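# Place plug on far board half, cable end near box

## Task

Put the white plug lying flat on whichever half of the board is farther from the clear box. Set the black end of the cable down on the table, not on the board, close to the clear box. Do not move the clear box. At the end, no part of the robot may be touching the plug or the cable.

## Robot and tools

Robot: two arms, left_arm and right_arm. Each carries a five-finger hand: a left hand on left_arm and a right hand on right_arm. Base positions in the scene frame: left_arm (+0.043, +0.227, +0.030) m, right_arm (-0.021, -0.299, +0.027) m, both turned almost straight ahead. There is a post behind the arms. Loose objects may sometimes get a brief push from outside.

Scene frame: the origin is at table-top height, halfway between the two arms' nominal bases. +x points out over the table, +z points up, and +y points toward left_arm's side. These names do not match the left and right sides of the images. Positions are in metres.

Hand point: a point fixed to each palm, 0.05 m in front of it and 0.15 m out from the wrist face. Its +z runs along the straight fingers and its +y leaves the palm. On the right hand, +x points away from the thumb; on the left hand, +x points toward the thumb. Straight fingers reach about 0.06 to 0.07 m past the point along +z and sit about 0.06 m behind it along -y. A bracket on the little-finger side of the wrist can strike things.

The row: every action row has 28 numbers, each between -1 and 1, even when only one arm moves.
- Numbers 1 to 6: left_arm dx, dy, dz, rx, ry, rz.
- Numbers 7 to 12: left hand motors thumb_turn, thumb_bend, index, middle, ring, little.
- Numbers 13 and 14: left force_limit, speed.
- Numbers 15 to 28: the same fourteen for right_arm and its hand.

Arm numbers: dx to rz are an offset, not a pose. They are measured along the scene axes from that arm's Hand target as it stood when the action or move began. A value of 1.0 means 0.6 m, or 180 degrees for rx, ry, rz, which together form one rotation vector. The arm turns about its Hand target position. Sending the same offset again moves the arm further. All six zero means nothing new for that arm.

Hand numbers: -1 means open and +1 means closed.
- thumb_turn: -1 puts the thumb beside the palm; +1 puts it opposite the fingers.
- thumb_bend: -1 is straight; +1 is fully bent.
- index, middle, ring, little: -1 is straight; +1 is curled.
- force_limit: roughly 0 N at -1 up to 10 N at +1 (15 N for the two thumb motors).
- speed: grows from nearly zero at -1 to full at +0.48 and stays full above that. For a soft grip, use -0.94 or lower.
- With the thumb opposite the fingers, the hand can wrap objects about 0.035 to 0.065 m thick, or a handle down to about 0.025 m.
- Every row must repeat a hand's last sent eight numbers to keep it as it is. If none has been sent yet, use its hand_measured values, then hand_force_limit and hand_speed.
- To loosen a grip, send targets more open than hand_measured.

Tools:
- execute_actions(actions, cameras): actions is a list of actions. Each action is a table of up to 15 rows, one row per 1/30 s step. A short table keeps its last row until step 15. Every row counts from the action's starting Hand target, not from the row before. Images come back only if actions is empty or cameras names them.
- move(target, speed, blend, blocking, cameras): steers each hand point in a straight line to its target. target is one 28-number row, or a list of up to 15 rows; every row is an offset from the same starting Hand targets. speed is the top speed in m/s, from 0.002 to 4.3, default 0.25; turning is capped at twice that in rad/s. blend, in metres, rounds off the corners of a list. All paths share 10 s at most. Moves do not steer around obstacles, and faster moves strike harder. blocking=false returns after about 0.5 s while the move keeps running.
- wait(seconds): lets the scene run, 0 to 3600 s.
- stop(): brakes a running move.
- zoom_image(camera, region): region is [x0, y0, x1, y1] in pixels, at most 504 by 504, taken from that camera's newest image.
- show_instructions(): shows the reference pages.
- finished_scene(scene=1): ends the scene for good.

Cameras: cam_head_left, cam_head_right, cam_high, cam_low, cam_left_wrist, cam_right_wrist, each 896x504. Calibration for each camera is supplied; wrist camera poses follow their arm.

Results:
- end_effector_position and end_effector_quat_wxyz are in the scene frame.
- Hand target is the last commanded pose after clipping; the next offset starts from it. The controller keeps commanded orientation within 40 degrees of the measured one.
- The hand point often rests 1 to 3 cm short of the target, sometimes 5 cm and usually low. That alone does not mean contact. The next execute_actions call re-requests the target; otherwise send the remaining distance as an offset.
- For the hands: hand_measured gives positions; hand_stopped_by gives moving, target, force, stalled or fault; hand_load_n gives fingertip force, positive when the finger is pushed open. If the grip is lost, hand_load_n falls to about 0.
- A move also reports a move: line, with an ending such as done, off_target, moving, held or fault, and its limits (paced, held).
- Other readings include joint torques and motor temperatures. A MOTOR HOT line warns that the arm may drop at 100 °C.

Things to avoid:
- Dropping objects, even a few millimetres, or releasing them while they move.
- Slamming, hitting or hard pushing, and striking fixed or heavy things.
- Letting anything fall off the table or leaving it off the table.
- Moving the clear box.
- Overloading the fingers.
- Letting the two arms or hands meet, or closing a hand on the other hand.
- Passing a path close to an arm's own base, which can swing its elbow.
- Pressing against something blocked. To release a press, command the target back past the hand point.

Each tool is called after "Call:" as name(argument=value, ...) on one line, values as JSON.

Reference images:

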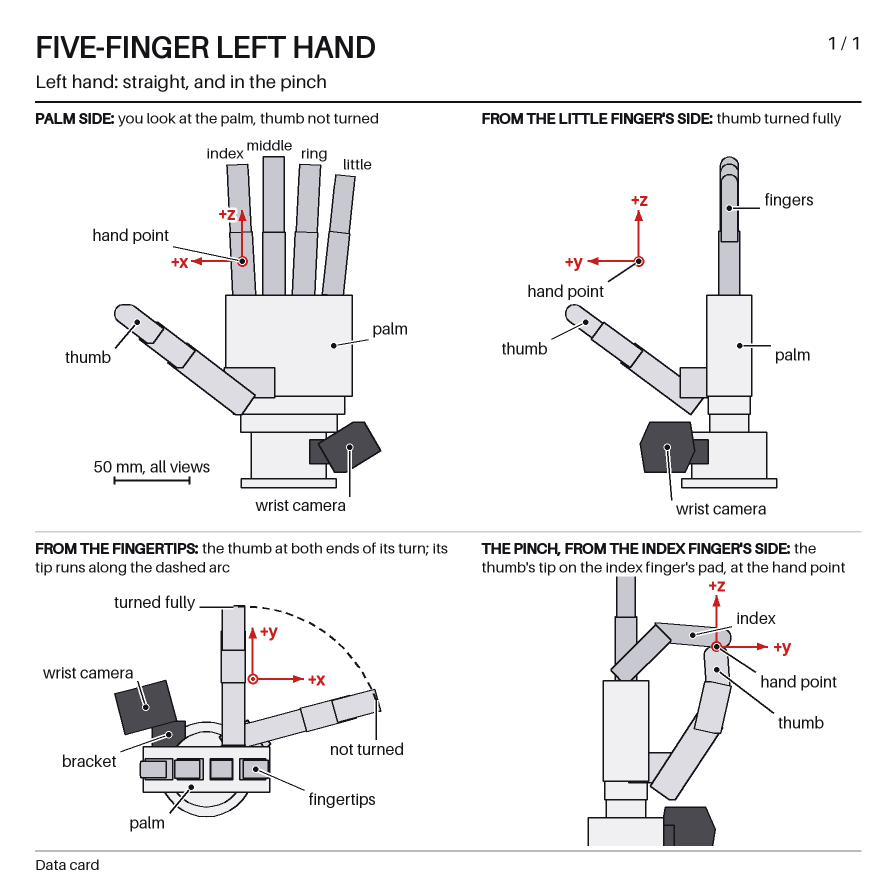

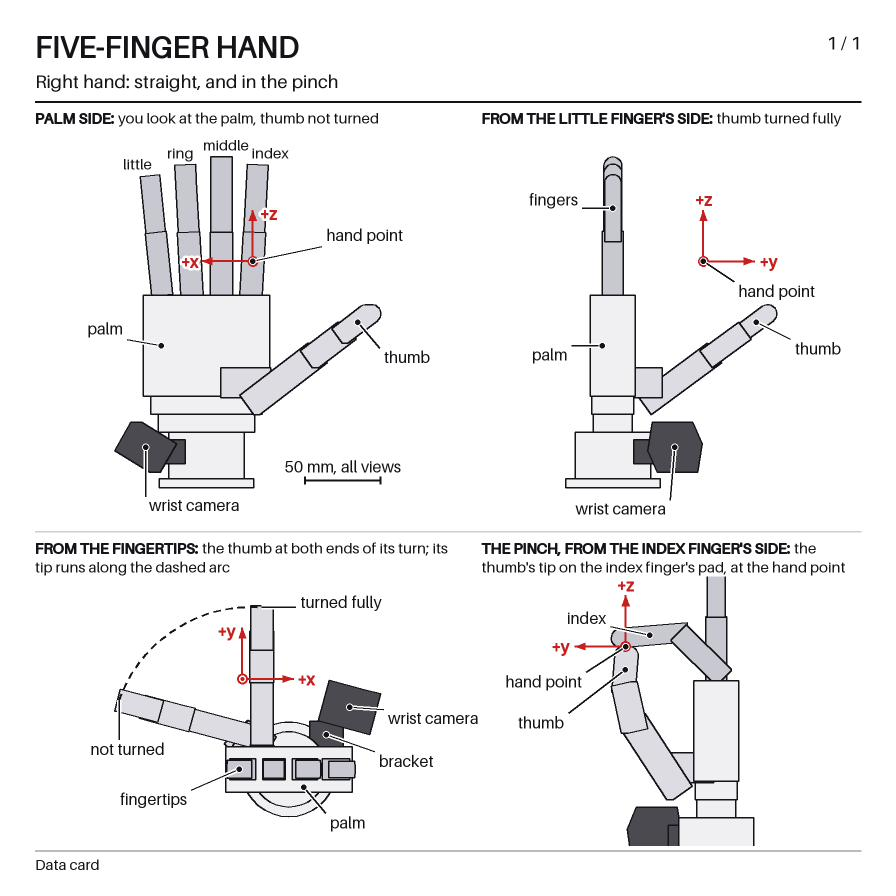

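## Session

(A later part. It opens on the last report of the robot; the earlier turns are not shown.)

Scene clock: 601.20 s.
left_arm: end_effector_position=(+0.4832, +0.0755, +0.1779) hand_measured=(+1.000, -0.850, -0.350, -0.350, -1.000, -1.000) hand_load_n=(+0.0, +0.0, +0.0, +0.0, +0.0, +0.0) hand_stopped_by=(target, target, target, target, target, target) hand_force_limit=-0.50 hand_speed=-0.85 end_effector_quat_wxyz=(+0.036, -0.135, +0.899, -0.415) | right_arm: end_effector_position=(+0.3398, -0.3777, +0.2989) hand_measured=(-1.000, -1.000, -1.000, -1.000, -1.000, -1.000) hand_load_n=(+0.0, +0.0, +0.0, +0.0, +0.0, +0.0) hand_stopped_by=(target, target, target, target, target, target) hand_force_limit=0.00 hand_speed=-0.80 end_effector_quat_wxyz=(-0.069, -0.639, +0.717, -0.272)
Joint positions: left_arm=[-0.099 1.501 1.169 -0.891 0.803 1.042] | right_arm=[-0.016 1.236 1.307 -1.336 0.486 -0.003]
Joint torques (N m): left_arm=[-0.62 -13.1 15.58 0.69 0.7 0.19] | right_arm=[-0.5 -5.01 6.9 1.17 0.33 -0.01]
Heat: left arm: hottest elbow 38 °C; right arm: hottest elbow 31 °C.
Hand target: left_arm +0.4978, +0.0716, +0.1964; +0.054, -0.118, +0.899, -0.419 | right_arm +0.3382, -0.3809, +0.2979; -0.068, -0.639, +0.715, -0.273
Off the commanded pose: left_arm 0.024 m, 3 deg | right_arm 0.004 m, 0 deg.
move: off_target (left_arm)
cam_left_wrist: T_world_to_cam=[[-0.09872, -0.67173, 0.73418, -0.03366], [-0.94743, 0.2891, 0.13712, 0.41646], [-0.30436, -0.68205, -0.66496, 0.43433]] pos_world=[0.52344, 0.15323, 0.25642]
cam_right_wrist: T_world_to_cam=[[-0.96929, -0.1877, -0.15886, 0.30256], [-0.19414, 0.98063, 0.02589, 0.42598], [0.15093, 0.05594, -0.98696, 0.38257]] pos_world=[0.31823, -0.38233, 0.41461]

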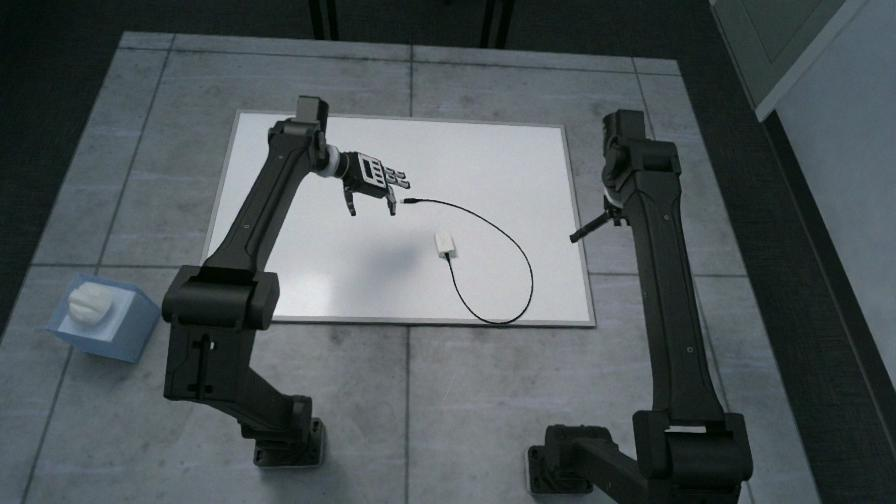

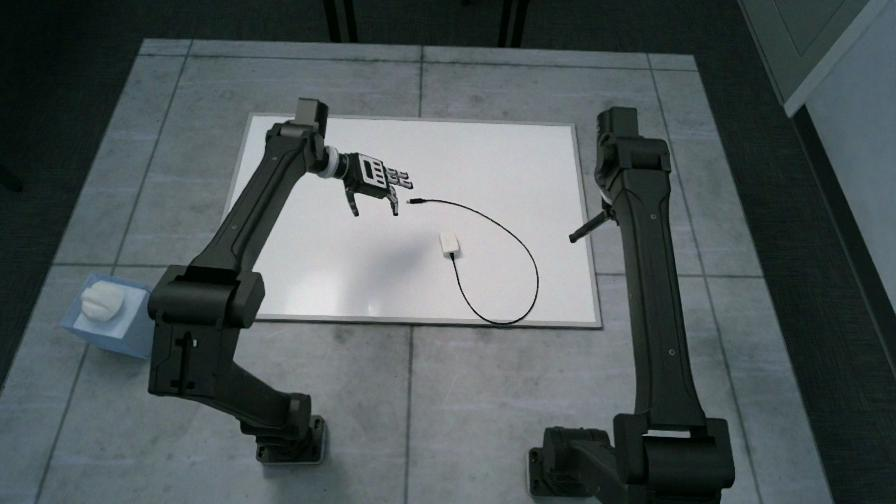

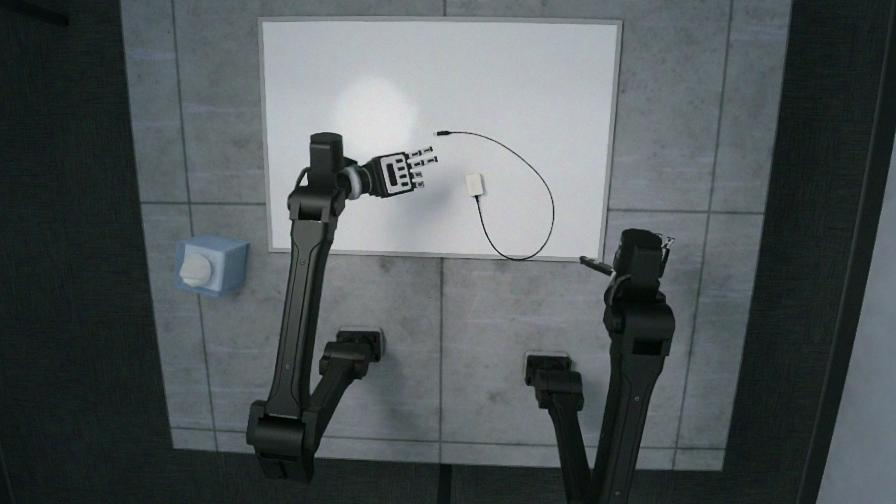

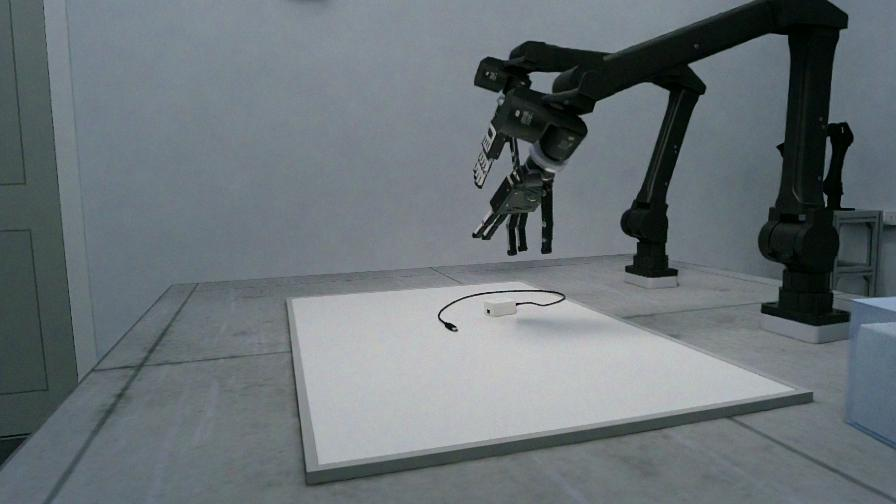

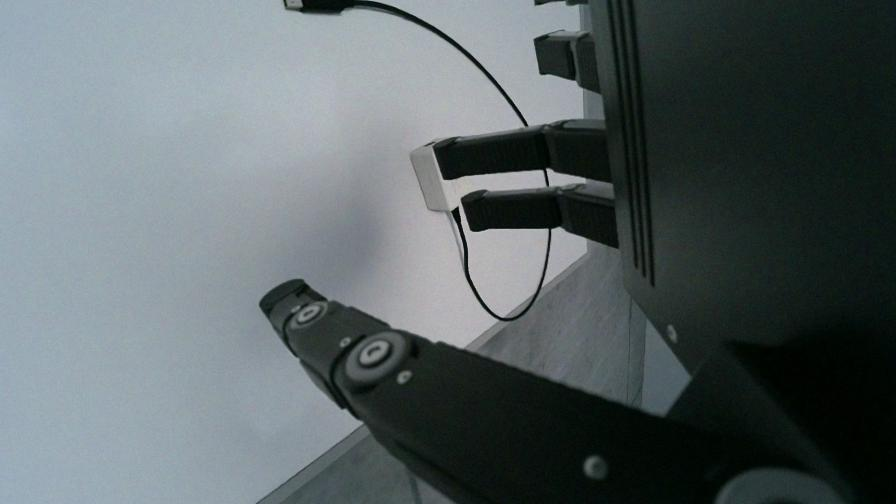

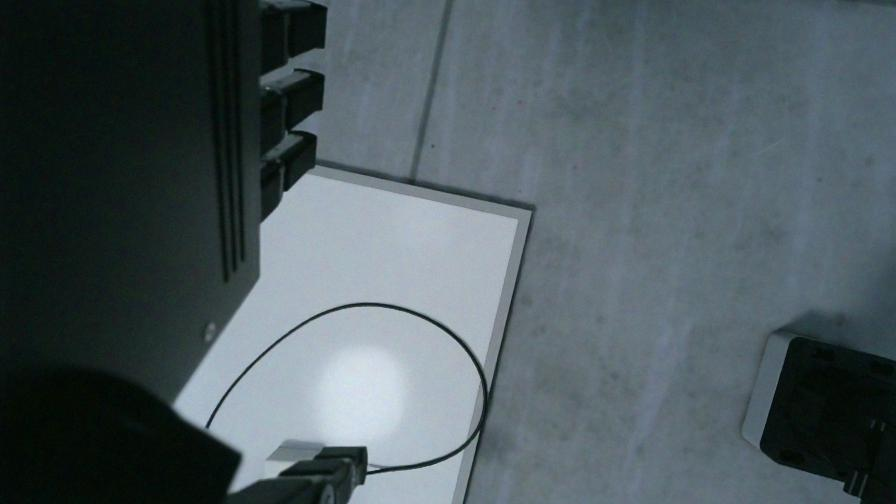

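Call:
move(target=[0.22, -0.131, -0.127, -0.0361, -0.0479, 0.4161, 1, -0.35, -0.3, -0.3, -1, -1, -0.5, -0.5, 0, 0, 0, 0, 0, 0, -1, -1, -1, -1, -1, -1, 0.0, -0.8], speed=0.3, cameras=["cam_left_wrist", "cam_low", "cam_high", "cam_head_left"])

Scene clock: 681.60 s.
left_arm: end_effector_position=(+0.6114, +0.0031, +0.1071) hand_measured=(+1.000, -0.350, -0.300, -0.300, -1.000, -1.000) hand_load_n=(+0.0, +0.0, +0.0, +0.0, +0.0, +0.0) hand_stopped_by=(target, target, target, target, target, target) hand_force_limit=-0.50 hand_speed=-0.50 end_effector_quat_wxyz=(-0.350, +0.611, -0.625, +0.337) | right_arm: end_effector_position=(+0.3398, -0.3777, +0.2989) hand_measured=(-1.000, -1.000, -1.000, -1.000, -1.000, -1.000) hand_load_n=(+0.0, +0.0, +0.0, +0.0, +0.0, +0.0) hand_stopped_by=(target, target, target, target, target, target) hand_force_limit=0.00 hand_speed=-0.80 end_effector_quat_wxyz=(-0.069, -0.639, +0.717, -0.272)
Joint positions: left_arm=[-0.439 1.63 0.98 0.049 -0.363 -0.207] | right_arm=[-0.016 1.236 1.307 -1.336 0.486 -0.003]
Joint torques (N m): left_arm=[-0.32 -13.45 14.64 2.41 -0.38 -0.05] | right_arm=[-0.62 -5.13 6.94 1.09 0.34 0]
Motor temperatures (°C): left_arm=[29 30 42 24 26 24] | right_arm=[27 26 31 26 27 27]
Heat: left arm: hottest elbow 42 °C; right arm: hottest elbow 31 °C.
Hand target: left_arm +0.6298, -0.0069, +0.1202; -0.354, +0.612, -0.612, +0.354 | right_arm +0.3382, -0.3809, +0.2979; -0.068, -0.639, +0.715, -0.273
Off the commanded pose: left_arm 0.025 m, 2 deg | right_arm 0.004 m, 0 deg.
move: off_target (left_arm)
cam_left_wrist: T_world_to_cam=[[0.49701, -0.33787, 0.79926, -0.3899], [-0.5519, -0.83386, -0.00931, 0.34589], [0.66961, -0.43649, -0.60091, -0.2263]] pos_world=[0.53622, 0.05791, 0.17886]
Images, in order (width x height): cam_head_left 896x504, cam_high 896x504, cam_low 896x504, cam_left_wrist 896x504.

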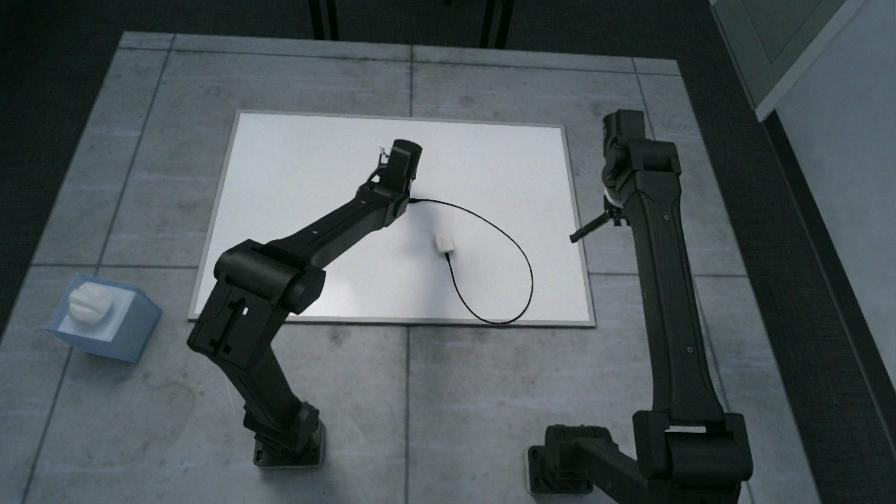

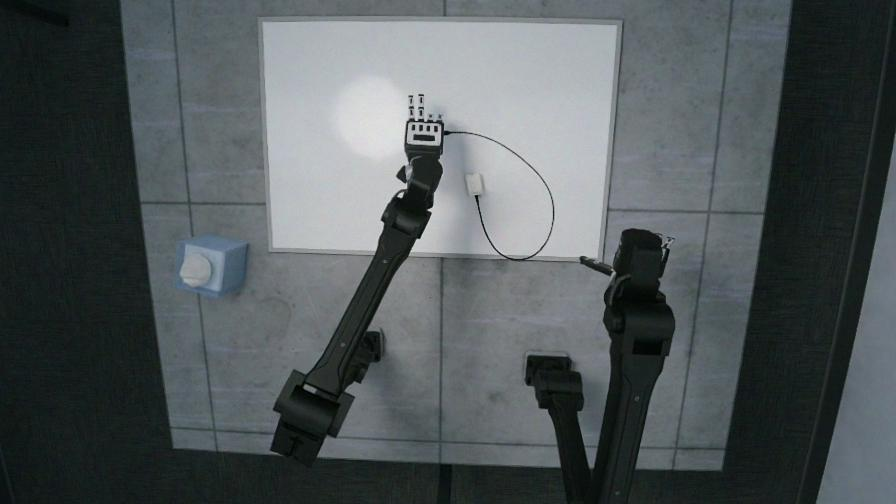

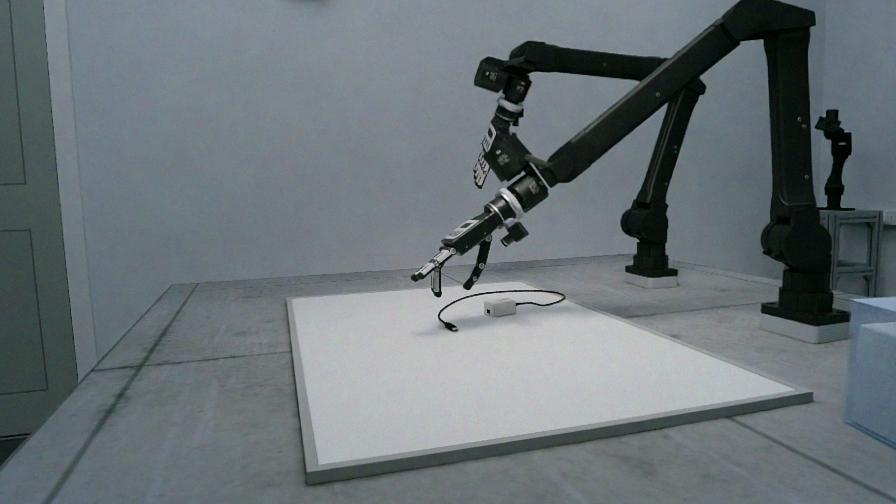

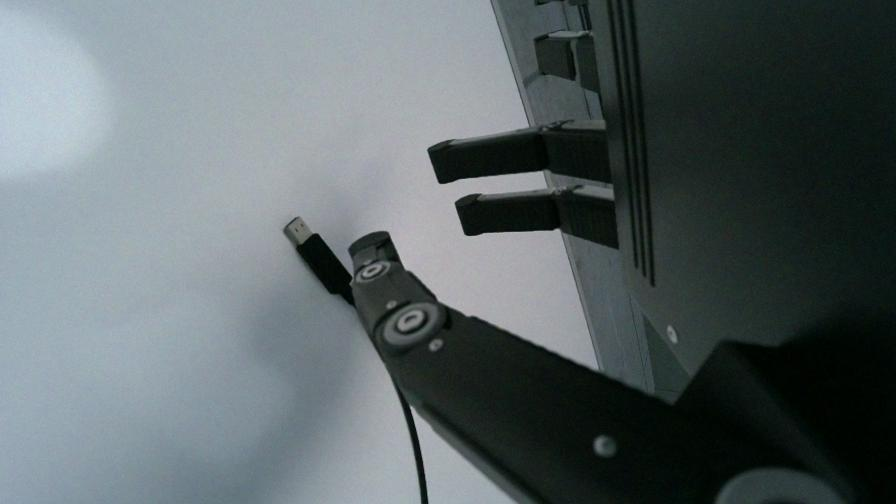

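Call:
move(target=[0.004, -0.025, -0.117, 0, 0, 0, 1, -0.35, -0.3, -0.3, -1, -1, -0.5, -0.5, 0, 0, 0, 0, 0, 0, -1, -1, -1, -1, -1, -1, 0.0, -0.8], speed=0.12, cameras=["cam_left_wrist", "cam_low"])

Call:
zoom_image(camera="cam_low", region=[390, 240, 510, 340])

Scene clock: 708.77 s.
left_arm: end_effector_position=(+0.6268, -0.0150, +0.0521) hand_measured=(+1.000, -0.350, -0.300, -0.300, -1.000, -1.000) hand_load_n=(+0.0, +0.0, +0.0, +0.0, +0.0, +0.0) hand_stopped_by=(target, target, target, target, target, target) hand_force_limit=-0.50 hand_speed=-0.50 end_effector_quat_wxyz=(-0.355, +0.610, -0.617, +0.347) | right_arm: end_effector_position=(+0.3398, -0.3777, +0.2989) hand_measured=(-1.000, -1.000, -1.000, -1.000, -1.000, -1.000) hand_load_n=(+0.0, +0.0, +0.0, +0.0, +0.0, +0.0) hand_stopped_by=(target, target, target, target, target, target) hand_force_limit=0.00 hand_speed=-0.80 end_effector_quat_wxyz=(-0.069, -0.639, +0.717, -0.272)
Joint positions: left_arm=[-0.461 1.778 0.98 0.219 -0.384 -0.222] | right_arm=[-0.016 1.236 1.307 -1.336 0.486 -0.003]
Joint torques (N m): left_arm=[-0.56 -14.15 10.86 2.59 -0.38 -0.06] | right_arm=[-0.56 -5.01 6.91 1.13 0.32 -0.01]
Heat: left arm: hottest elbow 40 °C; right arm: hottest elbow 31 °C.
Hand target: left_arm +0.6322, -0.0219, +0.0501; -0.354, +0.612, -0.612, +0.354 | right_arm +0.3382, -0.3809, +0.2979; -0.068, -0.639, +0.715, -0.273
Off the commanded pose: left_arm 0.009 m, 1 deg | right_arm 0.004 m, 0 deg.
move: done
cam_left_wrist: T_world_to_cam=[[0.47892, -0.32703, 0.81467, -0.349], [-0.54813, -0.83628, -0.01347, 0.33658], [0.6857, -0.4401, -0.57977, -0.28882]] pos_world=[0.54968, 0.04023, 0.1214]
Images, in order (width x height): cam_low 896x504, cam_left_wrist 896x504.

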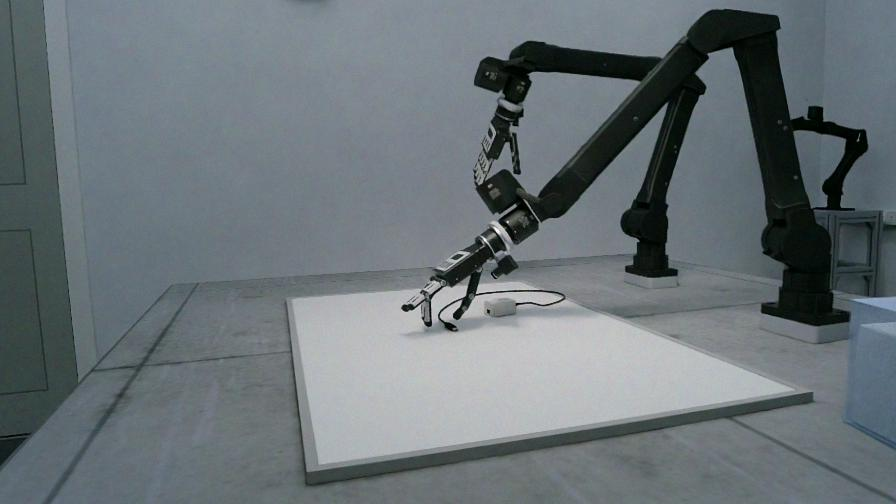

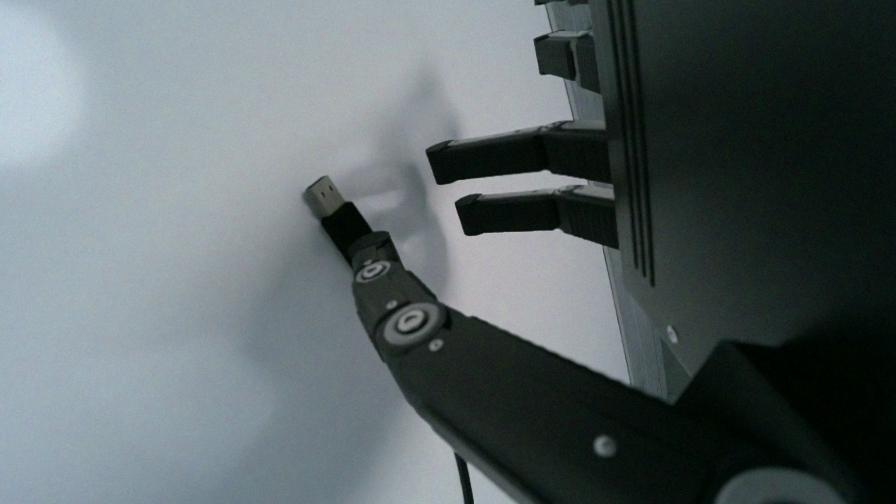

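Scaled by 4.200 from the camera's image (finer frame: 1280x720).

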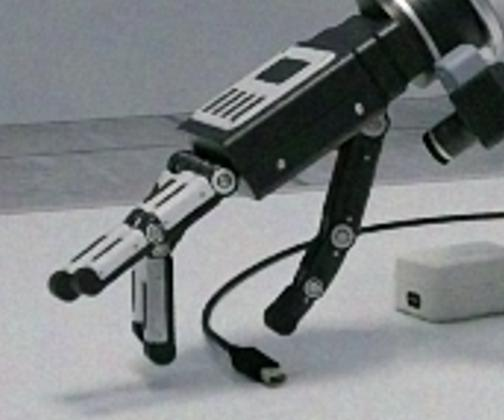

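Call:
move(target=[-0.008, 0, -0.01, 0, 0, 0, 1, -0.35, -0.06, -0.06, -1, -1, -0.5, -0.7, 0, 0, 0, 0, 0, 0, -1, -1, -1, -1, -1, -1, 0.0, -0.8], speed=0.05, cameras=["cam_left_wrist", "cam_low"])

Call:
zoom_image(camera="cam_low", region=[400, 270, 480, 340])

Call:
zoom_image(camera="cam_left_wrist", region=[250, 120, 520, 300])

Scene clock: 768.70 s.
left_arm: end_effector_position=(+0.6296, -0.0180, +0.0561) hand_measured=(+1.000, -0.350, -0.060, -0.060, -1.000, -1.000) hand_load_n=(+0.0, +0.0, +0.0, +0.0, +0.0, +0.0) hand_stopped_by=(target, target, target, target, target, target) hand_force_limit=-0.50 hand_speed=-0.70 end_effector_quat_wxyz=(-0.358, +0.609, -0.612, +0.355) | right_arm: end_effector_position=(+0.3398, -0.3777, +0.2989) hand_measured=(-1.000, -1.000, -1.000, -1.000, -1.000, -1.000) hand_load_n=(+0.0, +0.0, +0.0, +0.0, +0.0, +0.0) hand_stopped_by=(target, target, target, target, target, target) hand_force_limit=0.00 hand_speed=-0.80 end_effector_quat_wxyz=(-0.069, -0.639, +0.717, -0.272)
Joint positions: left_arm=[-0.465 1.778 0.98 0.238 -0.388 -0.225] | right_arm=[-0.016 1.236 1.307 -1.336 0.486 -0.003]
Joint torques (N m): left_arm=[-0.67 -13.98 9.29 2.58 -0.38 -0.06] | right_arm=[-0.38 -5.13 6.91 1.14 0.33 0]
Motor temperatures (°C): left_arm=[29 30 37 25 26 24] | right_arm=[27 26 31 26 27 27]
Heat: left arm: hottest elbow 37 °C; right arm: hottest elbow 31 °C.
Hand target: left_arm +0.6274, -0.0219, +0.0441; -0.354, +0.612, -0.612, +0.354 | right_arm +0.3382, -0.3809, +0.2979; -0.068, -0.639, +0.715, -0.273
Off the commanded pose: left_arm 0.013 m, 1 deg | right_arm 0.004 m, 0 deg.
move: off_target (left_arm)
cam_left_wrist: T_world_to_cam=[[0.46406, -0.31958, 0.82615, -0.34575], [-0.54705, -0.83694, -0.01647, 0.33513], [0.6967, -0.4443, -0.56321, -0.29763]] pos_world=[0.55114, 0.03775, 0.12353]
Images, in order (width x height): cam_low 896x504, cam_left_wrist 896x504.

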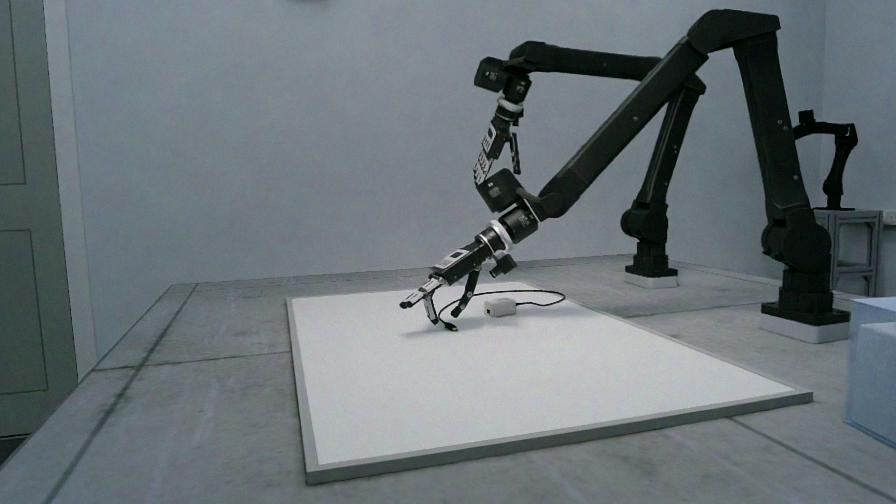

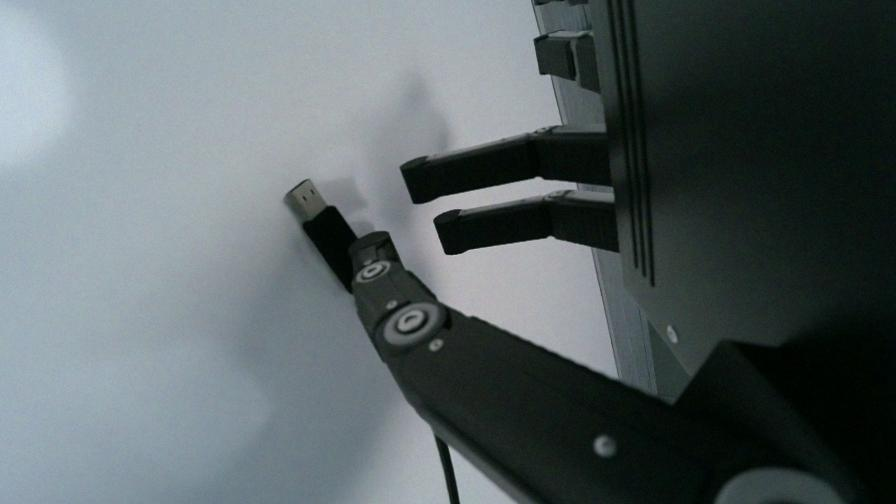

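Scaled by 6.300 from the camera's image (finer frame: 1280x720).

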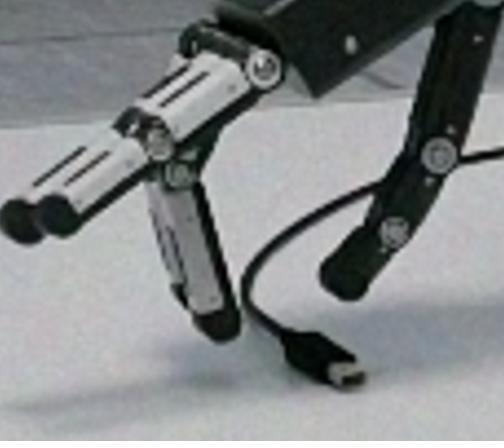

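Scaled by 1.867 from the camera's image (finer frame: 1280x720).

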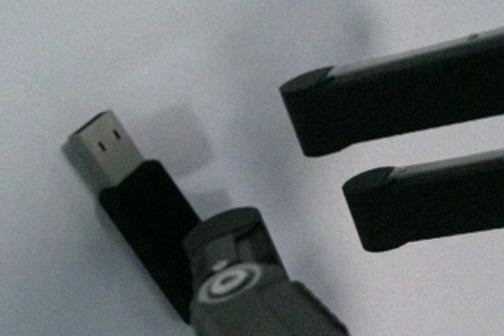

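Call:
move(target=[-0.003, 0, -0.016, 0, 0, 0, 1, -0.6, 0.05, 0.05, -1, -1, -0.5, -0.7, 0, 0, 0, 0, 0, 0, -1, -1, -1, -1, -1, -1, 0.0, -0.8], speed=0.05, cameras=["cam_left_wrist", "cam_low"])

Call:
zoom_image(camera="cam_low", region=[400, 270, 480, 340])

Call:
zoom_image(camera="cam_left_wrist", region=[250, 120, 520, 300])

Scene clock: 837.83 s.
left_arm: end_effector_position=(+0.6328, -0.0199, +0.0542) hand_measured=(+1.000, -0.600, +0.050, +0.050, -1.000, -1.000) hand_load_n=(+0.0, +0.0, +0.0, +0.0, +0.0, +0.0) hand_stopped_by=(target, target, target, target, target, target) hand_force_limit=-0.50 hand_speed=-0.70 end_effector_quat_wxyz=(-0.361, +0.608, -0.609, +0.361) | right_arm: end_effector_position=(+0.3398, -0.3777, +0.2989) hand_measured=(-1.000, -1.000, -1.000, -1.000, -1.000, -1.000) hand_load_n=(+0.0, +0.0, +0.0, +0.0, +0.0, +0.0) hand_stopped_by=(target, target, target, target, target, target) hand_force_limit=0.00 hand_speed=-0.80 end_effector_quat_wxyz=(-0.069, -0.639, +0.717, -0.272)
Joint positions: left_arm=[-0.465 1.79 0.98 0.265 -0.389 -0.225] | right_arm=[-0.016 1.236 1.307 -1.336 0.486 -0.003]
Joint torques (N m): left_arm=[-0.67 -13.68 8.27 2.61 -0.37 -0.07] | right_arm=[-0.56 -4.89 6.97 1.17 0.33 -0.01]
Heat: left arm: hottest elbow 35 °C; right arm: hottest elbow 31 °C.
Hand target: left_arm +0.6257, -0.0218, +0.0345; -0.354, +0.612, -0.612, +0.354 | right_arm +0.3382, -0.3809, +0.2979; -0.068, -0.639, +0.715, -0.273
Off the commanded pose: left_arm 0.021 m, 1 deg | right_arm 0.004 m, 0 deg.
move: off_target (left_arm)
cam_left_wrist: T_world_to_cam=[[0.45321, -0.31408, 0.83424, -0.33966], [-0.54638, -0.83734, -0.01843, 0.33495], [0.70432, -0.44746, -0.55109, -0.30734]] pos_world=[0.55341, 0.03626, 0.12015]
Images, in order (width x height): cam_low 896x504, cam_left_wrist 896x504.

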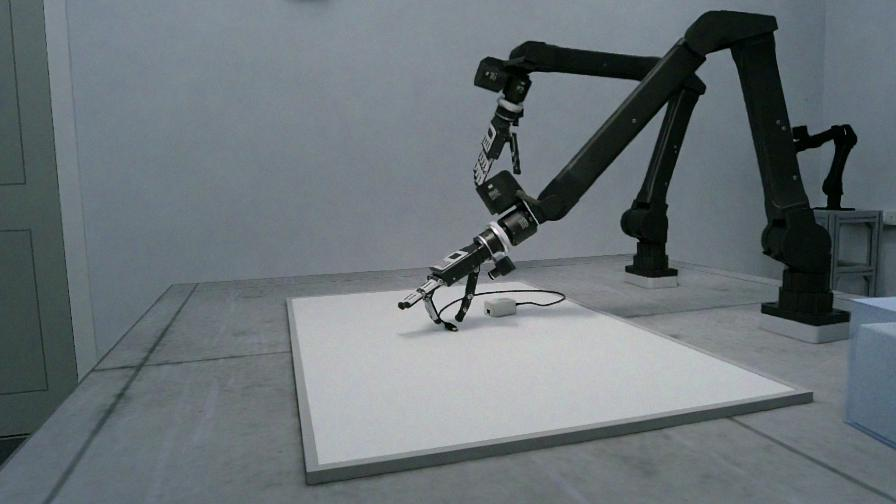

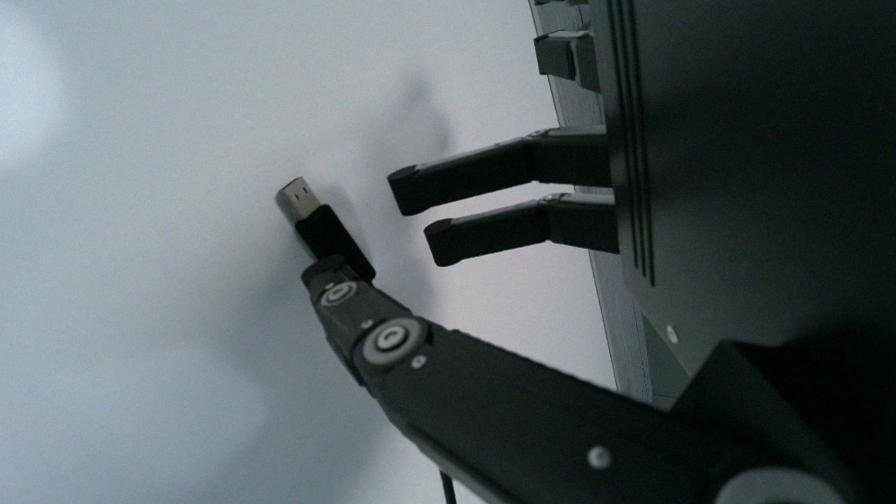

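Scaled by 6.300 from the camera's image (finer frame: 1280x720).

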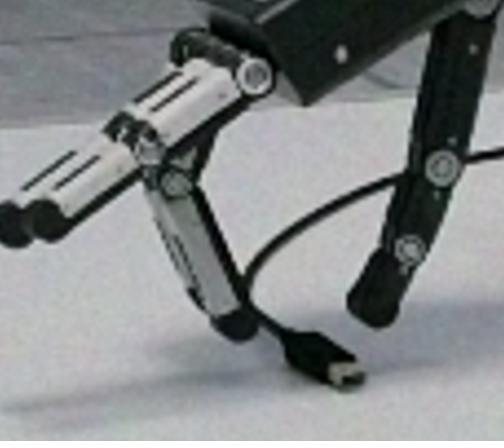

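Scaled by 1.867 from the camera's image (finer frame: 1280x720).

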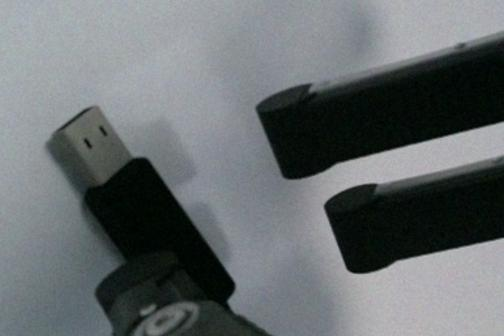

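Call:
move(target=[[0.0155, -0.0053, 0.083, 0, 0, 0, 1, -0.6, 0.05, 0.05, -1, -1, -0.5, -0.7, 0, 0, 0, 0, 0, 0, -1, -1, -1, -1, -1, -1, 0.0, -0.8], [0.0155, -0.0053, 0.0167, 0, 0, 0, 1, -0.6, 0.05, 0.05, -1, -1, -0.5, -0.7, 0, 0, 0, 0, 0, 0, -1, -1, -1, -1, -1, -1, 0.0, -0.8]], speed=0.1, cameras=["cam_left_wrist", "cam_low"])

Call:
zoom_image(camera="cam_low", region=[400, 270, 480, 340])

Call:
zoom_image(camera="cam_left_wrist", region=[250, 120, 520, 300])

Scene clock: 868.50 s.
left_arm: end_effector_position=(+0.6288, -0.0180, +0.0460) hand_measured=(+1.000, -0.600, +0.050, +0.050, -1.000, -1.000) hand_load_n=(+0.0, +0.0, +0.0, +0.0, +0.0, +0.0) hand_stopped_by=(target, target, target, target, target, target) hand_force_limit=-0.50 hand_speed=-0.70 end_effector_quat_wxyz=(-0.355, +0.611, -0.617, +0.346) | right_arm: end_effector_position=(+0.3398, -0.3777, +0.2989) hand_measured=(-1.000, -1.000, -1.000, -1.000, -1.000, -1.000) hand_load_n=(+0.0, +0.0, +0.0, +0.0, +0.0, +0.0) hand_stopped_by=(target, target, target, target, target, target) hand_force_limit=0.00 hand_speed=-0.80 end_effector_quat_wxyz=(-0.069, -0.639, +0.717, -0.272)
Joint positions: left_arm=[-0.465 1.797 0.987 0.229 -0.389 -0.225] | right_arm=[-0.016 1.236 1.307 -1.336 0.486 -0.003]
Joint torques (N m): left_arm=[-0.5 -14.39 10.91 2.56 -0.3 -0.06] | right_arm=[-0.56 -5.01 6.95 1.07 0.33 -0.01]
Heat: left arm: hottest elbow 35 °C; right arm: hottest elbow 31 °C.
Hand target: left_arm +0.6349, -0.0250, +0.0444; -0.354, +0.612, -0.612, +0.354 | right_arm +0.3382, -0.3809, +0.2979; -0.068, -0.639, +0.715, -0.273
Off the commanded pose: left_arm 0.009 m, 1 deg | right_arm 0.004 m, 0 deg.
move: done
cam_left_wrist: T_world_to_cam=[[0.47979, -0.32682, 0.81424, -0.34647], [-0.54688, -0.8371, -0.01375, 0.33432], [0.68609, -0.4387, -0.58037, -0.29517]] pos_world=[0.55158, 0.03713, 0.1154]
Images, in order (width x height): cam_low 896x504, cam_left_wrist 896x504.

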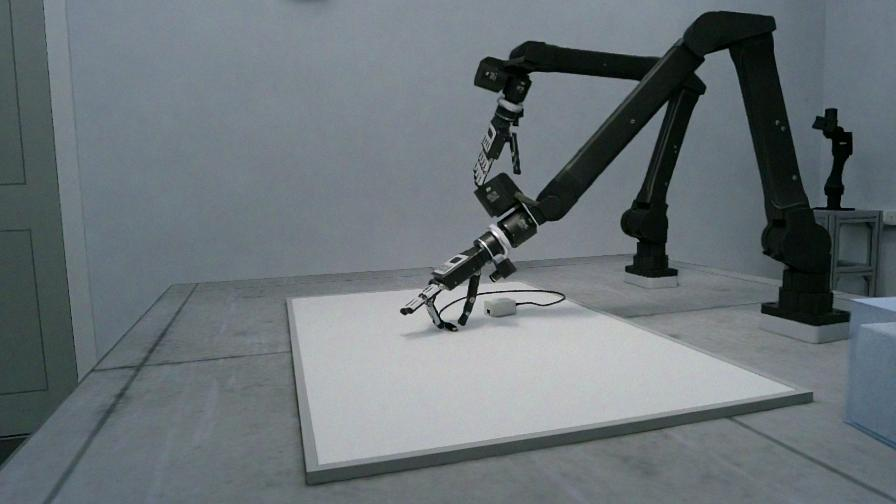

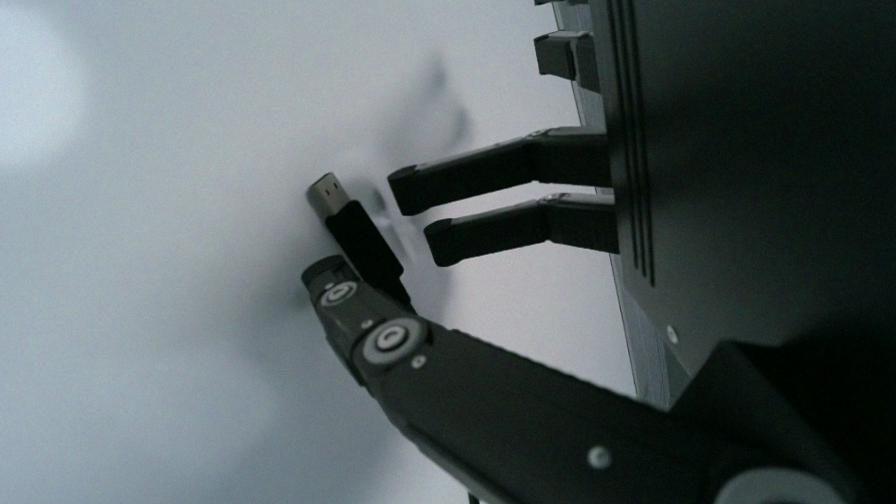

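Scaled by 6.300 from the camera's image (finer frame: 1280x720).

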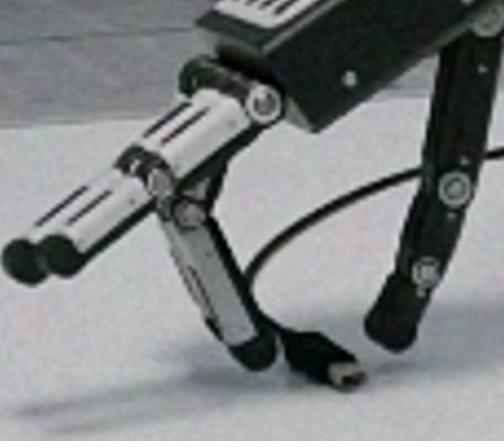

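Scaled by 1.867 from the camera's image (finer frame: 1280x720).

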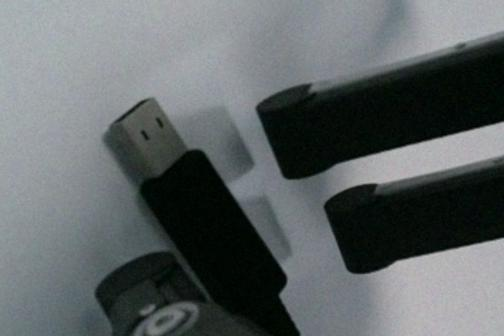

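Call:
move(target=[[-0.0057, -0.003, 0.076, 0.0667, 0, 0.028, 1, -0.4, 0.05, 0.05, -1, -1, -0.5, -0.7, 0, 0, 0, 0, 0, 0, -1, -1, -1, -1, -1, -1, 0.0, -0.8], [-0.0057, -0.003, -0.0115, 0.0667, 0, 0.028, 1, -0.4, 0.05, 0.05, -1, -1, -0.5, -0.7, 0, 0, 0, 0, 0, 0, -1, -1, -1, -1, -1, -1, 0.0, -0.8]], speed=0.1, cameras=["cam_left_wrist", "cam_low"])

Call:
zoom_image(camera="cam_low", region=[400, 270, 480, 340])

Call:
zoom_image(camera="cam_left_wrist", region=[250, 120, 520, 300])

Scene clock: 951.57 s.
left_arm: end_effector_position=(+0.6291, -0.0230, +0.0436) hand_measured=(+1.000, -0.400, +0.050, +0.050, -1.000, -1.000) hand_load_n=(+0.0, +0.0, +0.0, +0.0, +0.0, +0.0) hand_stopped_by=(target, target, target, target, target, target) hand_force_limit=-0.50 hand_speed=-0.70 end_effector_quat_wxyz=(-0.429, +0.604, -0.614, +0.273) | right_arm: end_effector_position=(+0.3398, -0.3777, +0.2989) hand_measured=(-1.000, -1.000, -1.000, -1.000, -1.000, -1.000) hand_load_n=(+0.0, +0.0, +0.0, +0.0, +0.0, +0.0) hand_stopped_by=(target, target, target, target, target, target) hand_force_limit=0.00 hand_speed=-0.80 end_effector_quat_wxyz=(-0.069, -0.639, +0.717, -0.272)
Joint positions: left_arm=[-0.548 1.839 1.059 0.137 -0.633 -0.188] | right_arm=[-0.016 1.236 1.307 -1.336 0.486 -0.003]
Joint torques (N m): left_arm=[-0.5 -15.15 10.35 2.43 -0.52 0.22] | right_arm=[-0.38 -5.19 6.87 1.09 0.32 0]
Heat: left arm: hottest elbow 35 °C; right arm: hottest elbow 32 °C.
Hand target: left_arm +0.6315, -0.0269, +0.0378; -0.431, +0.598, -0.618, +0.272 | right_arm +0.3382, -0.3809, +0.2979; -0.068, -0.639, +0.715, -0.273
Off the commanded pose: left_arm 0.007 m, 1 deg | right_arm 0.004 m, 0 deg.
move: done
cam_left_wrist: T_world_to_cam=[[0.51016, -0.4223, 0.74927, -0.36472], [-0.46183, -0.86942, -0.17557, 0.28305], [0.72557, -0.25646, -0.63857, -0.31715]] pos_world=[0.5469, 0.01073, 0.12045]
Images, in order (width x height): cam_low 896x504, cam_left_wrist 896x504.

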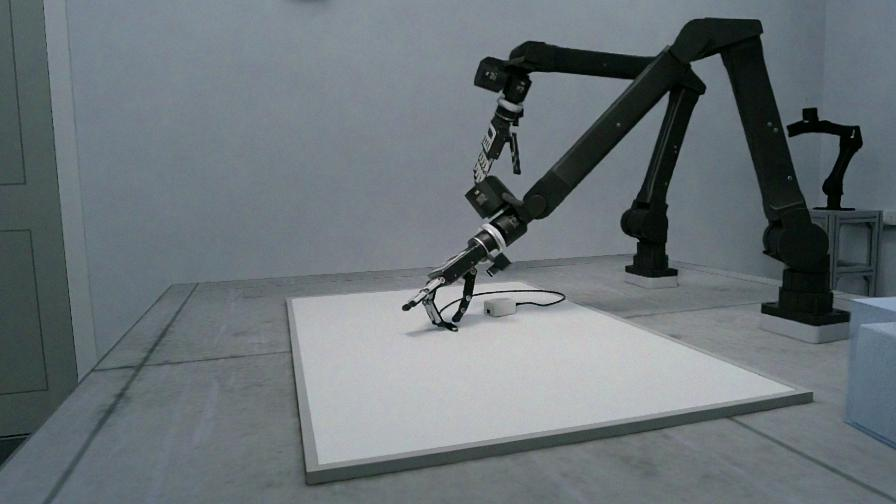

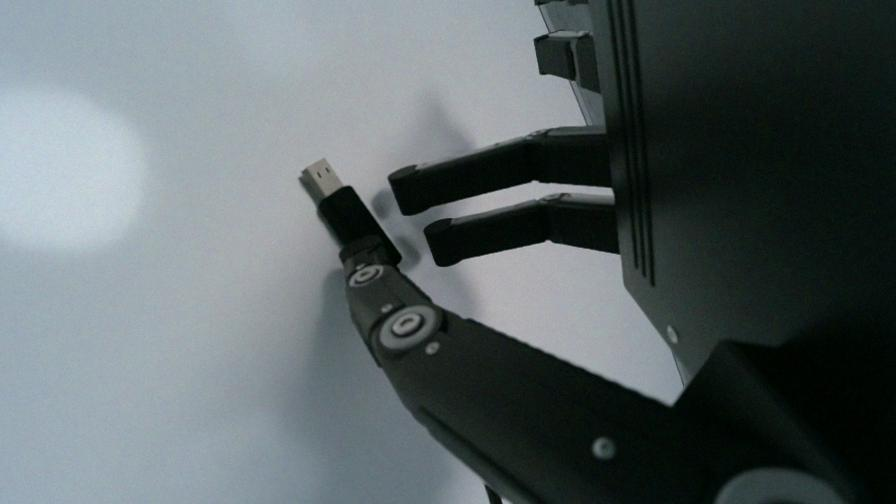

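Scaled by 6.300 from the camera's image (finer frame: 1280x720).

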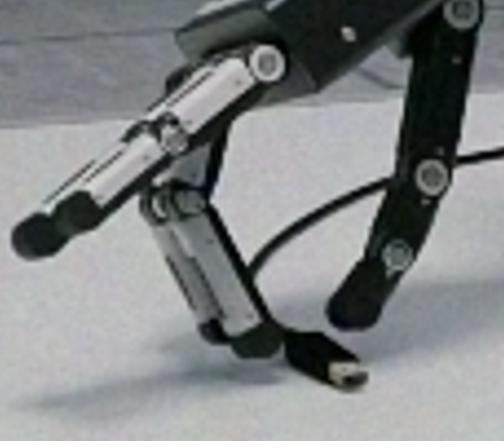

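Scaled by 1.867 from the camera's image (finer frame: 1280x720).

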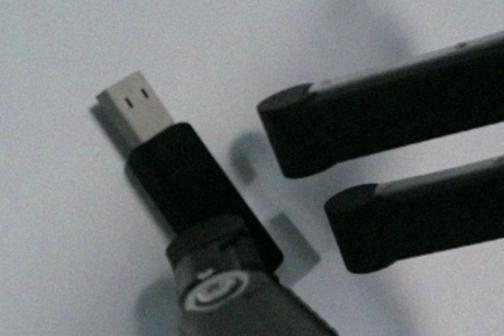

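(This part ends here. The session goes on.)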